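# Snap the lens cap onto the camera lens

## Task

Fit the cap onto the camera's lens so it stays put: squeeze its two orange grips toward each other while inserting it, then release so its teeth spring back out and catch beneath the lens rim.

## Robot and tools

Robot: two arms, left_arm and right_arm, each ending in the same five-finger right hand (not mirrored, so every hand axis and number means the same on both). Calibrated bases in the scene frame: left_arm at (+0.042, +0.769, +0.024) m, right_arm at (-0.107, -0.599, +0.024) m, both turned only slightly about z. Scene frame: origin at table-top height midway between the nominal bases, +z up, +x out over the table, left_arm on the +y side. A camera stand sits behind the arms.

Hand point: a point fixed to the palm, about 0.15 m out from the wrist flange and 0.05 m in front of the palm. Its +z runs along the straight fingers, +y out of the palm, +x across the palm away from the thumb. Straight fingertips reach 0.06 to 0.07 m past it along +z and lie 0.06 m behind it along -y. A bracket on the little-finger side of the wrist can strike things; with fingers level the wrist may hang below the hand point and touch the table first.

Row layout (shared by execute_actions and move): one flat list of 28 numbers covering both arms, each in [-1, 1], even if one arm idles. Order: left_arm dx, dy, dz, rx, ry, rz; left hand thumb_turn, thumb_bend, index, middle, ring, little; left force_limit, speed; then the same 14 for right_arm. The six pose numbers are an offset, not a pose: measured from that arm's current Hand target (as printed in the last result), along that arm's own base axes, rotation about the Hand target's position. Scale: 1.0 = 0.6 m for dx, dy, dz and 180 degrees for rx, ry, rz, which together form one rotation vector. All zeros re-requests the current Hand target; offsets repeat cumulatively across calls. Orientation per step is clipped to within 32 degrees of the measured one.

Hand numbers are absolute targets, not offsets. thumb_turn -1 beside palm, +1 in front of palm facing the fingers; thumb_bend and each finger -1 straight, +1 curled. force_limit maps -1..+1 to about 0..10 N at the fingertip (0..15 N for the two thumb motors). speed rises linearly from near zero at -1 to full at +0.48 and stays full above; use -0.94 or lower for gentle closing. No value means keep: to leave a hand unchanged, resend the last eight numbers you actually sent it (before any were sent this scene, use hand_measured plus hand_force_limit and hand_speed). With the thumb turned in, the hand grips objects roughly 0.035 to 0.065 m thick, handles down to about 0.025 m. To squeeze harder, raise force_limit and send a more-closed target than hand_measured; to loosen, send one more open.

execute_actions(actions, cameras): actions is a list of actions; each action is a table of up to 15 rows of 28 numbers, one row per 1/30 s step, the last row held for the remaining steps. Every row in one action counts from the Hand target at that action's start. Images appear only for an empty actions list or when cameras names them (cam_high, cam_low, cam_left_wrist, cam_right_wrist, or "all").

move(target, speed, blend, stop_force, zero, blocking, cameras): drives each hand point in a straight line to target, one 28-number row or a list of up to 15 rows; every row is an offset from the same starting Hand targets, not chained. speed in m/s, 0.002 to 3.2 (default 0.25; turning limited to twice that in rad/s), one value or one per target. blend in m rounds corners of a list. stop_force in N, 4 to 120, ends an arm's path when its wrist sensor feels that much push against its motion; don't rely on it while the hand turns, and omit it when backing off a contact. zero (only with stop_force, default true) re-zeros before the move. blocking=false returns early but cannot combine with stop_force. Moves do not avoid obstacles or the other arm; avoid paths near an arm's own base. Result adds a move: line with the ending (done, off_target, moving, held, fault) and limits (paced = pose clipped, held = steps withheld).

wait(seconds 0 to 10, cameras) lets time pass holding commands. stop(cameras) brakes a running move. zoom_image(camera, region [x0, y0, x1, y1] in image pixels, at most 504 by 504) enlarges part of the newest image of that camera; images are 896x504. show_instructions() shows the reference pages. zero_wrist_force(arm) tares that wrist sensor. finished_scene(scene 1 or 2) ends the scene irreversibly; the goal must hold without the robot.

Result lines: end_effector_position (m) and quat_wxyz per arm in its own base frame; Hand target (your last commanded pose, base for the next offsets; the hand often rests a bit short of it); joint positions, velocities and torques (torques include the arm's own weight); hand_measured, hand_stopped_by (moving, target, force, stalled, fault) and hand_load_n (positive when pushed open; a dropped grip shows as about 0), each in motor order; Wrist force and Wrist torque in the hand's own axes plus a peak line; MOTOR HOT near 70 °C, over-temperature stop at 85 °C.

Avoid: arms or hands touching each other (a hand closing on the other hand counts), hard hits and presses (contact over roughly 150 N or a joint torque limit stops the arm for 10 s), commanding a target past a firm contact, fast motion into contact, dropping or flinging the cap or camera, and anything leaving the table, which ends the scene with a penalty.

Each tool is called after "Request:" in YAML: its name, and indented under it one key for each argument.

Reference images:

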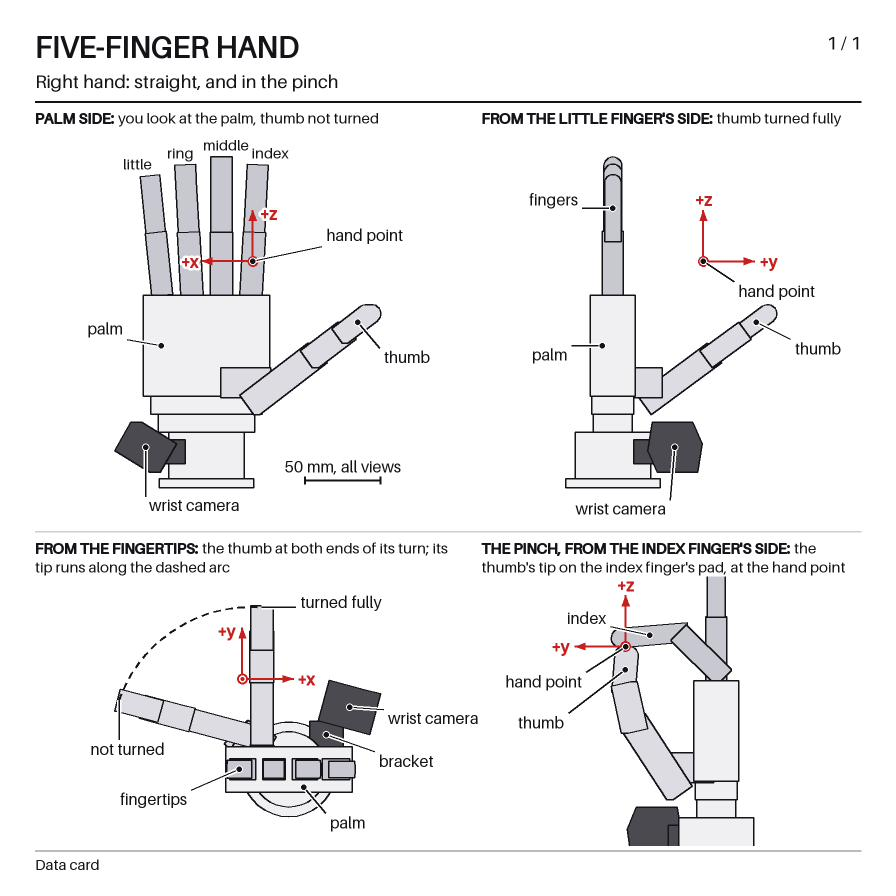

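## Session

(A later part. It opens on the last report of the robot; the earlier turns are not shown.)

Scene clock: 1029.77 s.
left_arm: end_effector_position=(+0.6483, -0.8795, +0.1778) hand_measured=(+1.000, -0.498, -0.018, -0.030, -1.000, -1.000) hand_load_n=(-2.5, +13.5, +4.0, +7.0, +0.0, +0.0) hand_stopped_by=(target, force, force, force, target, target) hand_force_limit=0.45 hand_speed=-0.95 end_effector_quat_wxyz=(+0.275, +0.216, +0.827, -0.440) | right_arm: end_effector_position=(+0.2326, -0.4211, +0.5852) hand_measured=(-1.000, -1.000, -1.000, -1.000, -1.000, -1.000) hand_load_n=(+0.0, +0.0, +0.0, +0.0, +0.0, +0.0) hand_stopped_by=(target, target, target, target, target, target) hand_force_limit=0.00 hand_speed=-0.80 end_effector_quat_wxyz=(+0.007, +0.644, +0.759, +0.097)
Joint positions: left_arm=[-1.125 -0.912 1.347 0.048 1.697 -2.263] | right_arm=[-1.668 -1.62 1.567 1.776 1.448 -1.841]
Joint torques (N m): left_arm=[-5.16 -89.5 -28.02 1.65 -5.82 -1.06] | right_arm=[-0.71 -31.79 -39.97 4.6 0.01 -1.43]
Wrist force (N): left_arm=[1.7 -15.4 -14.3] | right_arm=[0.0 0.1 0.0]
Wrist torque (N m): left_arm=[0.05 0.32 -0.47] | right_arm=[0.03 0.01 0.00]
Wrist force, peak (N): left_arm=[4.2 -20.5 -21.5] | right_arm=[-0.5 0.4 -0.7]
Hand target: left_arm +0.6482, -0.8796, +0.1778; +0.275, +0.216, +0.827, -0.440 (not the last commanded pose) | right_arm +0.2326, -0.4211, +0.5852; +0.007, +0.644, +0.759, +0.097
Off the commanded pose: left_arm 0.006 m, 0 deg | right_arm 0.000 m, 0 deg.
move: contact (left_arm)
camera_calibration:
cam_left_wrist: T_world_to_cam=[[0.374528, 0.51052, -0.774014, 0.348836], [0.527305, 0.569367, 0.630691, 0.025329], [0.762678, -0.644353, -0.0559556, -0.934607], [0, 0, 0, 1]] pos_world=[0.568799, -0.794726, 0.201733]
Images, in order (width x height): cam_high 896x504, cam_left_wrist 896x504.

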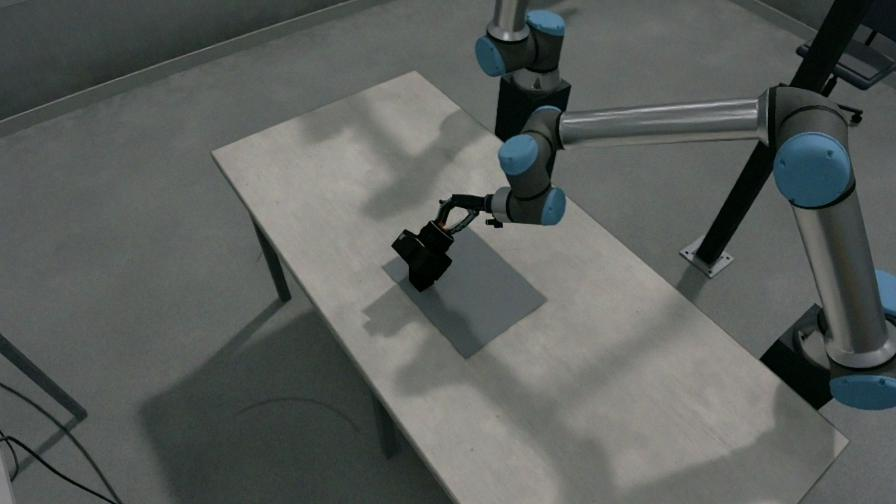

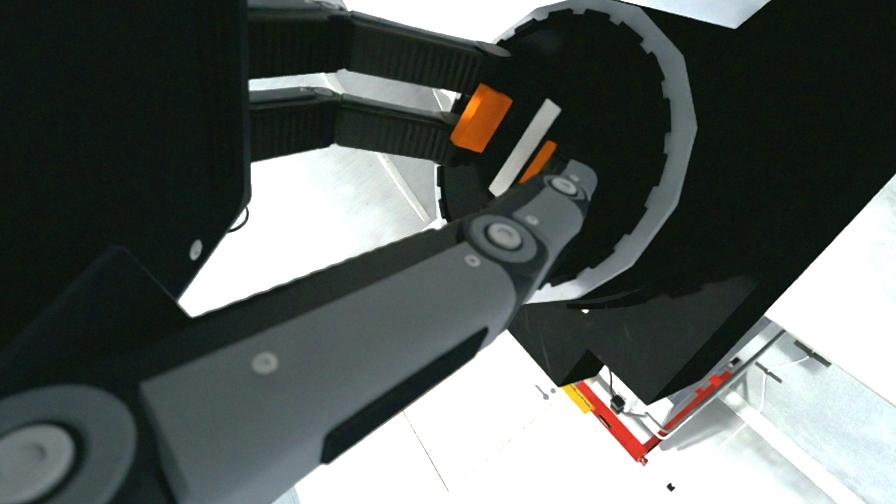

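Request:
move:
  target: [0,0,0,0,0,0,1,-0.55,-0.14,-0.155,-1,-1,0.45,-0.93,0,0,0,0,0,0,-1,-1,-1,-1,-1,-1,0,-0.8]
  cameras: ["cam_left_wrist"]

Request:
zoom_image:
  camera: "cam_left_wrist"
  region: [420, 0, 720, 310]

Scene clock: 1048.20 s.
left_arm: end_effector_position=(+0.6482, -0.8795, +0.1778) hand_measured=(+1.000, -0.550, -0.138, -0.156, -1.000, -1.000) hand_load_n=(-0.5, +1.0, -5.0, -2.0, +0.0, +0.0) hand_stopped_by=(target, target, target, target, target, target) hand_force_limit=0.45 hand_speed=-0.93 end_effector_quat_wxyz=(+0.275, +0.216, +0.827, -0.440) | right_arm: end_effector_position=(+0.2326, -0.4211, +0.5852) hand_measured=(-1.000, -1.000, -1.000, -1.000, -1.000, -1.000) hand_load_n=(+0.0, -0.5, +0.0, +0.0, +0.0, +0.0) hand_stopped_by=(target, target, target, target, target, target) hand_force_limit=0.00 hand_speed=-0.80 end_effector_quat_wxyz=(+0.007, +0.644, +0.759, +0.097)
Joint positions: left_arm=[-1.125 -0.912 1.347 0.048 1.697 -2.263] | right_arm=[-1.668 -1.62 1.567 1.776 1.448 -1.841]
Joint torques (N m): left_arm=[-3.02 -86.37 -32.81 -0.03 -3.83 -1.03] | right_arm=[-0.35 -31.25 -40.9 4.3 0.3 -1.36]
Wrist force (N): left_arm=[2.2 -11.4 -16.6] | right_arm=[0.2 0.6 0.1]
Wrist torque (N m): left_arm=[0.33 0.35 -0.36] | right_arm=[0.09 -0.03 0.03]
Wrist force, peak (N): left_arm=[3.3 -12.7 -21.7] | right_arm=[0.1 0.7 0.3]
Hand target: left_arm +0.6482, -0.8796, +0.1778; +0.275, +0.216, +0.827, -0.440 | right_arm +0.2326, -0.4211, +0.5852; +0.007, +0.644, +0.759, +0.097
Off the commanded pose: left_arm 0.000 m, 0 deg | right_arm 0.000 m, 0 deg.
move: done
camera_calibration:
cam_left_wrist: T_world_to_cam=[[0.374528, 0.51052, -0.774014, 0.348874], [0.527305, 0.569367, 0.630691, 0.0253818], [0.762678, -0.644353, -0.0559556, -0.934531], [0, 0, 0, 1]] pos_world=[0.568699, -0.794726, 0.201733]
Images, in order (width x height): cam_left_wrist 896x504.

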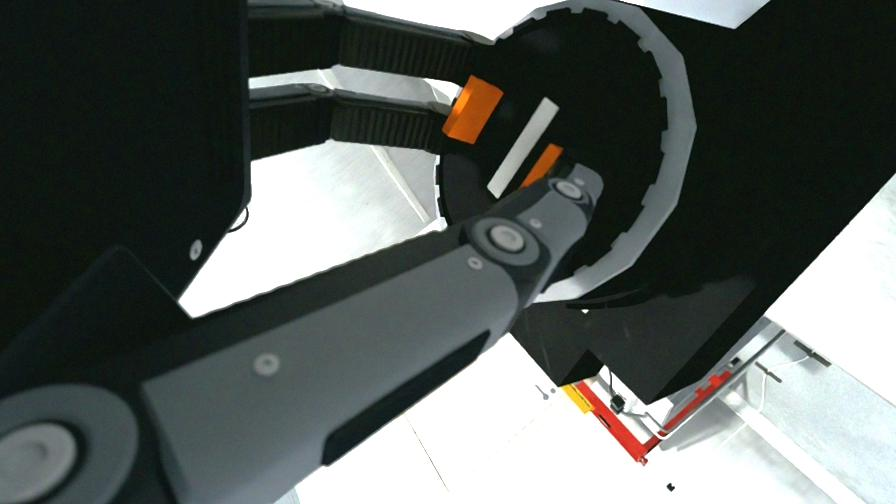

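Scaled by 1.626.

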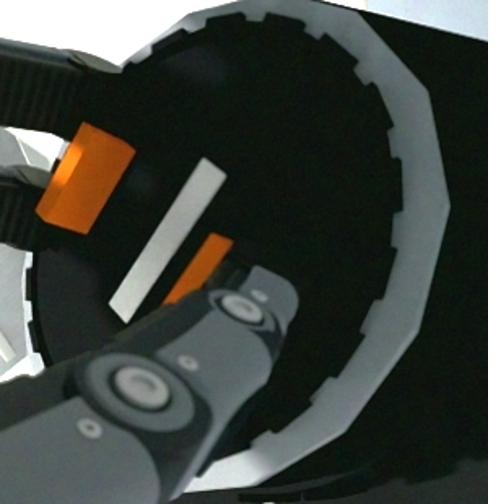

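Request:
move:
  target: [-0.00266,0.00014,0.002,0,0,0,1,-0.55,-0.14,-0.155,-1,-1,0.45,-0.93,0,0,0,0,0,0,-1,-1,-1,-1,-1,-1,0,-0.8]
  speed: 0.01

Request:
move:
  target: [0,0,0,0,0,0,1,-0.68,-0.26,-0.26,-1,-1,0.45,-0.93,0,0,0,0,0,0,-1,-1,-1,-1,-1,-1,0,-0.8]
  cameras: ["cam_left_wrist"]

Request:
zoom_image:
  camera: "cam_left_wrist"
  region: [420, 0, 720, 310]

Scene clock: 1067.57 s.
left_arm: end_effector_position=(+0.6466, -0.8795, +0.1790) hand_measured=(+1.000, -0.552, -0.140, -0.156, -1.000, -1.000) hand_load_n=(-0.5, +4.0, +0.0, +0.0, +0.0, +0.0) hand_stopped_by=(target, target, target, target, target, target) hand_force_limit=0.45 hand_speed=-0.93 end_effector_quat_wxyz=(+0.275, +0.216, +0.827, -0.440) | right_arm: end_effector_position=(+0.2326, -0.4211, +0.5852) hand_measured=(-1.000, -1.000, -1.000, -1.000, -1.000, -1.000) hand_load_n=(+0.0, +0.0, +0.0, +0.0, +0.0, +0.0) hand_stopped_by=(target, target, target, target, target, target) hand_force_limit=0.00 hand_speed=-0.80 end_effector_quat_wxyz=(+0.007, +0.644, +0.759, +0.097)
Joint positions: left_arm=[-1.127 -0.914 1.349 0.048 1.696 -2.263] | right_arm=[-1.668 -1.62 1.567 1.776 1.448 -1.841]
Joint torques (N m): left_arm=[-14.82 -99.23 -35.59 1.63 -1.69 -0.72] | right_arm=[-2.5 -31.97 -40.55 4.73 0.23 -1.59]
Wrist force (N): left_arm=[-1.8 2.2 -2.6] | right_arm=[-0.1 0.1 0.0]
Wrist torque (N m): left_arm=[0.18 0.24 -0.35] | right_arm=[0.02 0.02 -0.01]
Wrist force, peak (N): left_arm=[2.2 -12.0 -16.8] | right_arm=[-0.1 0.7 -0.5]
Hand target: left_arm +0.6466, -0.8795, +0.1790; +0.275, +0.216, +0.827, -0.440 | right_arm +0.2326, -0.4211, +0.5852; +0.007, +0.644, +0.759, +0.097
Off the commanded pose: left_arm 0.000 m, 0 deg | right_arm 0.000 m, 0 deg.
move: done

Scene clock: 1069.07 s.
left_arm: end_effector_position=(+0.6466, -0.8795, +0.1790) hand_measured=(+1.000, -0.678, -0.260, -0.260, -1.000, -1.000) hand_load_n=(-3.5, -7.0, +0.0, +0.0, +0.0, +0.0) hand_stopped_by=(target, target, target, target, target, target) hand_force_limit=0.45 hand_speed=-0.93 end_effector_quat_wxyz=(+0.275, +0.216, +0.827, -0.440) | right_arm: end_effector_position=(+0.2326, -0.4211, +0.5852) hand_measured=(-1.000, -1.000, -1.000, -1.000, -1.000, -1.000) hand_load_n=(+0.0, +0.0, +0.0, +0.0, +0.0, +0.0) hand_stopped_by=(target, target, target, target, target, target) hand_force_limit=0.00 hand_speed=-0.80 end_effector_quat_wxyz=(+0.007, +0.644, +0.759, +0.097)
Joint positions: left_arm=[-1.127 -0.914 1.349 0.048 1.696 -2.263] | right_arm=[-1.668 -1.62 1.567 1.776 1.448 -1.841]
Joint torques (N m): left_arm=[-6.43 -92.94 -41.11 1.54 0.99 1.46] | right_arm=[-1.82 -31.53 -40.87 4.58 0.28 -1.61]
Wrist force (N): left_arm=[-0.1 -5.2 0.2] | right_arm=[-0.1 0.3 0.1]
Wrist torque (N m): left_arm=[0.07 0.12 -0.46] | right_arm=[0.03 0.01 0.01]
Wrist force, peak (N): left_arm=[-0.4 -5.7 0.3] | right_arm=[-0.3 0.5 0.3]
Hand target: left_arm +0.6466, -0.8795, +0.1790; +0.275, +0.216, +0.827, -0.440 | right_arm +0.2326, -0.4211, +0.5852; +0.007, +0.644, +0.759, +0.097
Off the commanded pose: left_arm 0.000 m, 0 deg | right_arm 0.000 m, 0 deg.
move: done
camera_calibration:
cam_left_wrist: T_world_to_cam=[[0.374597, 0.510424, -0.774044, 0.350242], [0.527311, 0.569393, 0.630663, 0.0254346], [0.762641, -0.644406, -0.0558596, -0.933219], [0, 0, 0, 1]] pos_world=[0.567099, -0.794626, 0.202933]
Images, in order (width x height): cam_left_wrist 896x504.

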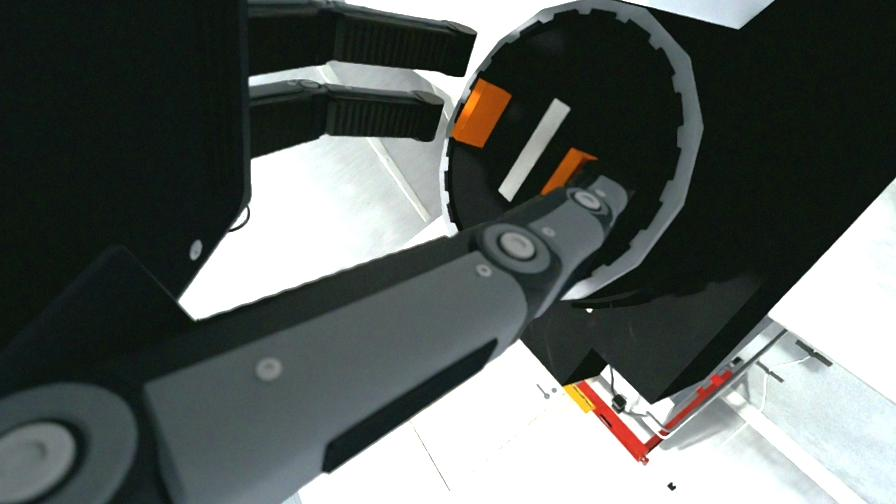

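Scaled by 1.626.

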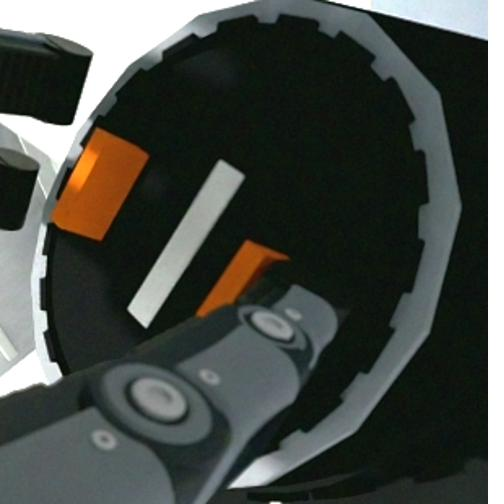

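Request:
move:
  target:
    - [-0.0133,0.00068,0.01,0,0,0,1,-0.68,-0.26,-0.26,-1,-1,0.45,-0.93,0,0,0,0,0,0,-1,-1,-1,-1,-1,-1,0,-0.8]
    - [-0.1065,0.0055,0.08,0,0,0,1,-0.68,-0.26,-0.26,-1,-1,0.45,-0.93,0,0,0,0,0,0,-1,-1,-1,-1,-1,-1,0,-0.8]
  speed: [0.02,0.08]
  cameras: ["cam_left_wrist", "cam_high"]

Request:
zoom_image:
  camera: "cam_high"
  region: [400, 190, 480, 260]

Scene clock: 1080.37 s.
left_arm: end_effector_position=(+0.5825, -0.8761, +0.2271) hand_measured=(+1.000, -0.678, -0.260, -0.260, -1.000, -1.000) hand_load_n=(+0.0, +0.0, +0.0, +0.0, +0.0, +0.0) hand_stopped_by=(target, target, target, target, target, target) hand_force_limit=0.45 hand_speed=-0.93 end_effector_quat_wxyz=(+0.275, +0.216, +0.827, -0.440) end_effector_velocity=(+0.004, +0.000, -0.001) end_effector_angular_velocity=(-0.002, +0.000, +0.000) | right_arm: end_effector_position=(+0.2326, -0.4211, +0.5852) hand_measured=(-1.000, -1.000, -1.000, -1.000, -1.000, -1.000) hand_load_n=(+0.0, +0.0, +0.0, +0.0, +0.0, +0.0) hand_stopped_by=(target, target, target, target, target, target) hand_force_limit=0.00 hand_speed=-0.80 end_effector_quat_wxyz=(+0.007, +0.644, +0.759, +0.097)
Joint positions: left_arm=[-1.197 -1.009 1.416 0.074 1.633 -2.296] | right_arm=[-1.668 -1.62 1.567 1.776 1.448 -1.841]
Joint velocities: left_arm=[0.005 0.004 -0.003 -0.002 0.004 0.002] | right_arm=[within noise]
Joint torques (N m): left_arm=[14.56 -66.15 -43.99 -0.73 1.77 1.6] | right_arm=[-3.41 -30.69 -41.67 4.59 0.16 -1.44]
Wrist force (N): left_arm=[-2.4 0.8 0.2] | right_arm=[0.0 0.6 -0.2]
Wrist torque (N m): left_arm=[0.21 0.20 -0.02] | right_arm=[0.10 0.00 0.02]
Wrist force, peak (N): left_arm=[-0.2 -5.6 -0.2] | right_arm=[0.0 0.7 0.5]
Hand target: left_arm +0.5827, -0.8762, +0.2270; +0.275, +0.216, +0.827, -0.440 | right_arm +0.2326, -0.4211, +0.5852; +0.007, +0.644, +0.759, +0.097
Off the commanded pose: left_arm 0.000 m, 0 deg | right_arm 0.000 m, 0 deg.
move: done
camera_calibration:
cam_left_wrist: T_world_to_cam=[[0.374476, 0.510577, -0.774002, 0.409972], [0.527348, 0.569319, 0.630697, 0.0269357], [0.762674, -0.64435, -0.0560553, -0.879444], [0, 0, 0, 1]] pos_world=[0.502999, -0.791327, 0.251033]
Images, in order (width x height): cam_high 896x504, cam_left_wrist 896x504.

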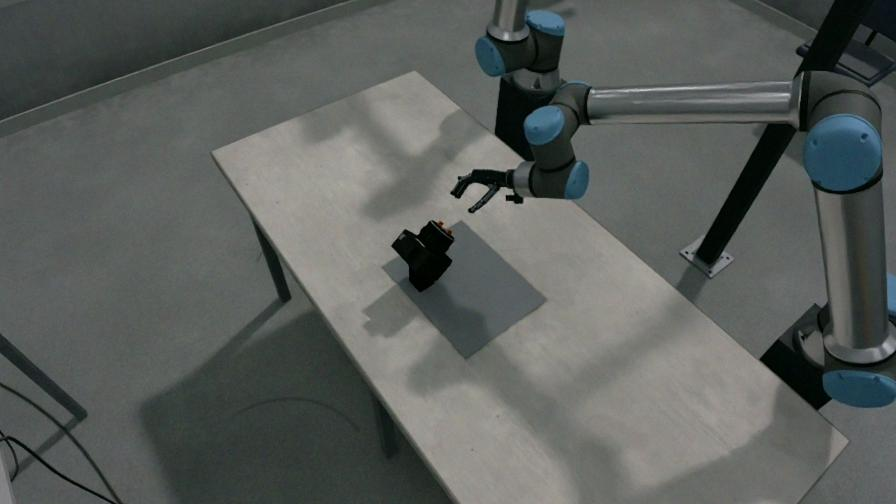

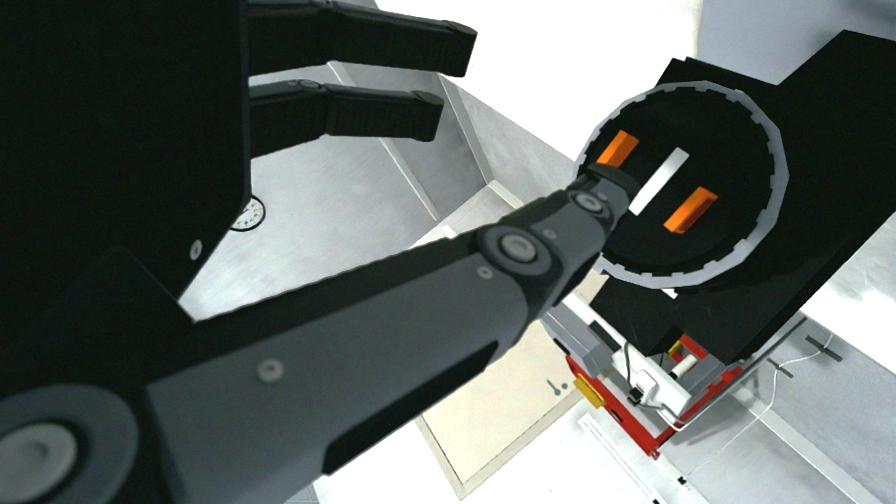

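Scaled by 6.300.

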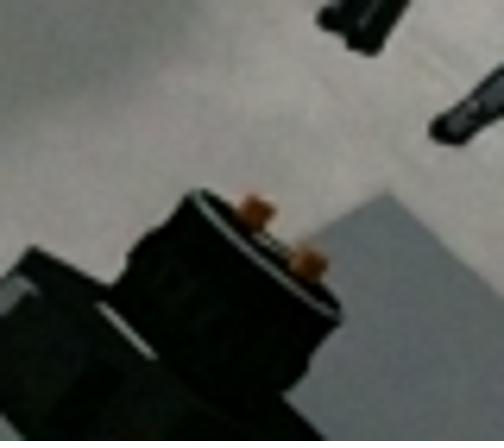

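Request:
zoom_image:
  camera: "cam_left_wrist"
  region: [555, 60, 815, 310]

Scaled by 1.938.

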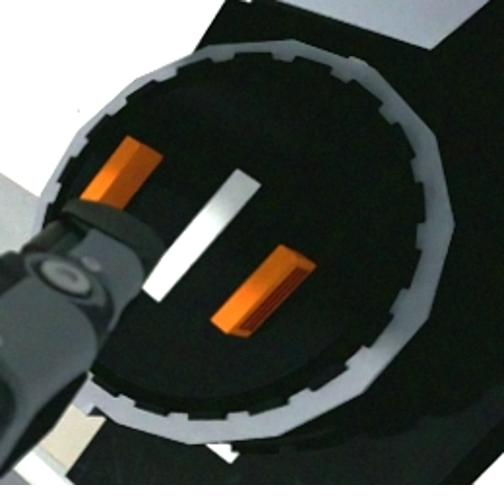

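Request:
zoom_image:
  camera: "cam_high"
  region: [425, 210, 465, 250]

Scaled by 12.600.

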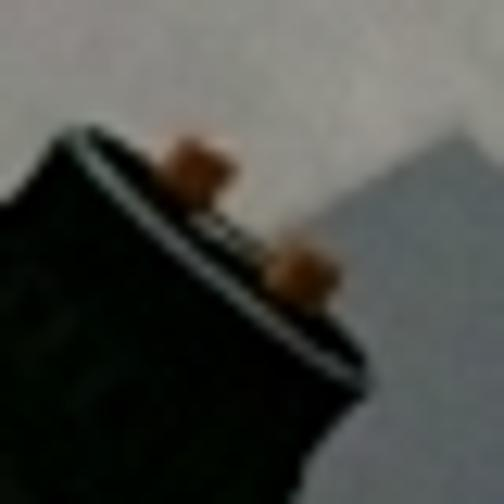

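Request:
move:
  target:
    - [0,0,0,0,0,0,-1,-1,-1,-1,-1,-1,0.45,-0.3,0,0,0,0,0,0,-1,-1,-1,-1,-1,-1,0,-0.8]
    - [-0.0217,0.0683,-0.175,0,0,0,-1,-1,-1,-1,-1,-1,0.45,-0.3,0,0,0,0,0,0,-1,-1,-1,-1,-1,-1,0,-0.8]
  speed: 0.08
  cameras: ["cam_left_wrist"]

Scene clock: 1163.97 s.
left_arm: end_effector_position=(+0.5697, -0.8352, +0.1218) hand_measured=(-1.000, -1.000, -1.000, -1.000, -1.000, -1.000) hand_load_n=(-0.5, +0.0, +0.0, +0.0, +0.0, +0.0) hand_stopped_by=(target, target, target, target, target, target) hand_force_limit=0.45 hand_speed=-0.30 end_effector_quat_wxyz=(+0.275, +0.216, +0.827, -0.440) | right_arm: end_effector_position=(+0.2326, -0.4211, +0.5852) hand_measured=(-1.000, -1.000, -1.000, -1.000, -1.000, -1.000) hand_load_n=(+0.0, +0.0, +0.0, +0.0, +0.0, +0.0) hand_stopped_by=(target, target, target, target, target, target) hand_force_limit=0.00 hand_speed=-0.80 end_effector_quat_wxyz=(+0.007, +0.644, +0.759, +0.097)
Joint positions: left_arm=[-1.193 -0.986 1.588 -0.122 1.637 -2.294] | right_arm=[-1.668 -1.62 1.567 1.776 1.448 -1.841]
Joint torques (N m): left_arm=[12.38 -93.87 -40.02 1.78 1.15 1.16] | right_arm=[-0.97 -30 -40.52 4.82 0.25 -1.4]
Wrist force (N): left_arm=[-2.4 0.4 0.4] | right_arm=[-0.1 0.2 -0.1]
Wrist torque (N m): left_arm=[0.13 0.20 -0.04] | right_arm=[0.04 0.00 0.00]
Wrist force, peak (N): left_arm=[-3.2 -0.3 0.5] | right_arm=[-0.6 0.6 0.2]
Hand target: left_arm +0.5697, -0.8352, +0.1220; +0.275, +0.216, +0.827, -0.440 | right_arm +0.2326, -0.4211, +0.5852; +0.007, +0.644, +0.759, +0.097
Off the commanded pose: left_arm 0.000 m, 0 deg | right_arm 0.000 m, 0 deg.
move: done
camera_calibration:
cam_left_wrist: T_world_to_cam=[[0.374517, 0.510621, -0.773953, 0.312336], [0.527319, 0.56928, 0.630757, 0.0767322], [0.762674, -0.644349, -0.0560558, -0.849166], [0, 0, 0, 1]] pos_world=[0.490199, -0.750327, 0.145733]
Images, in order (width x height): cam_left_wrist 896x504.

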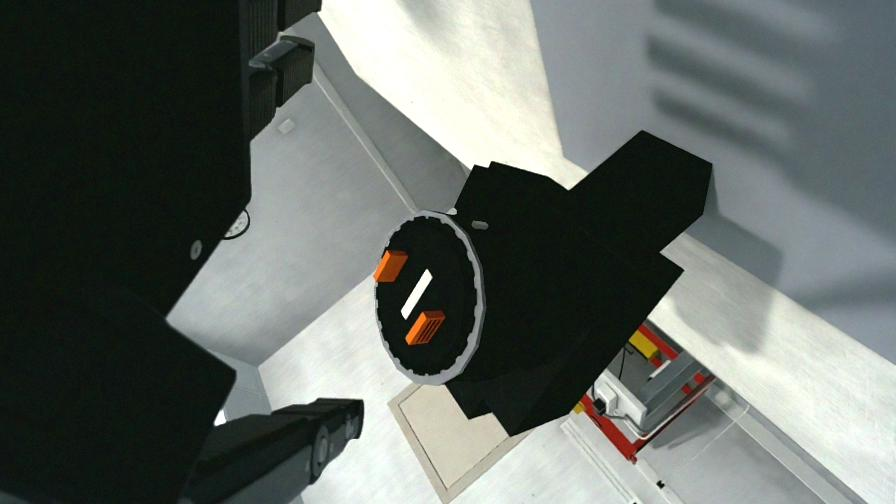

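Request:
zoom_image:
  camera: "cam_left_wrist"
  region: [355, 195, 505, 395]

Scaled by 2.520.

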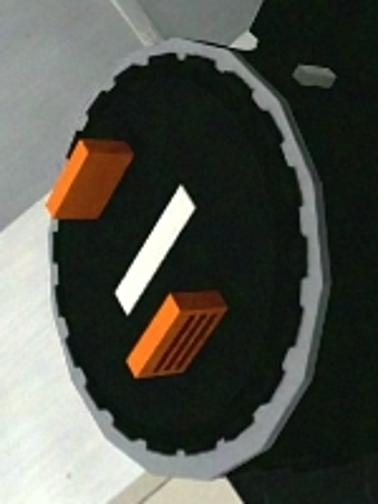

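Request:
zoom_image:
  camera: "cam_left_wrist"
  region: [365, 200, 445, 300]

Request:
zoom_image:
  camera: "cam_left_wrist"
  region: [365, 290, 445, 390]

Request:
zoom_image:
  camera: "cam_left_wrist"
  region: [415, 200, 495, 300]

Request:
zoom_image:
  camera: "cam_left_wrist"
  region: [415, 290, 495, 390]

Scaled by 5.040.

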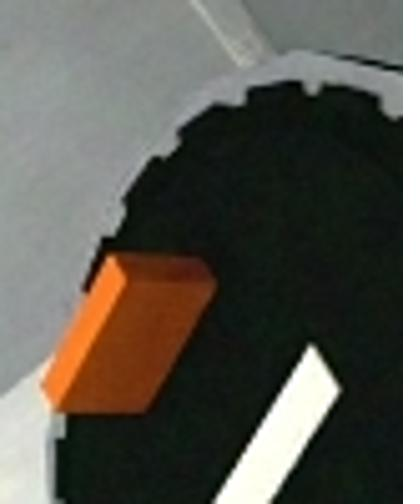

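Scaled by 5.040.

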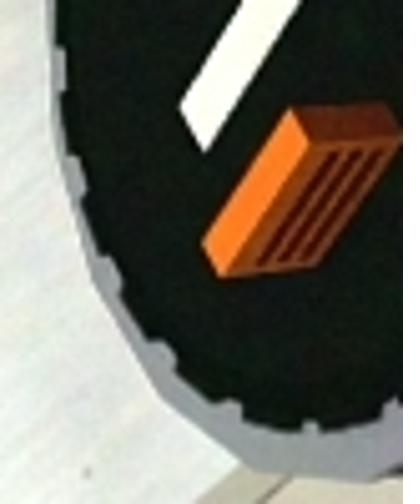

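Scaled by 5.040.

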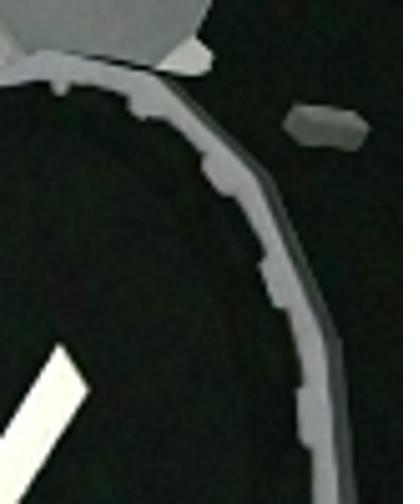

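Scaled by 5.040.

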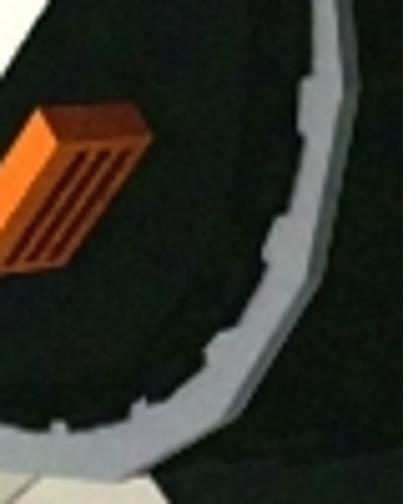

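Request:
finished_scene:
  scene: 2

The scene is finished: the task was done.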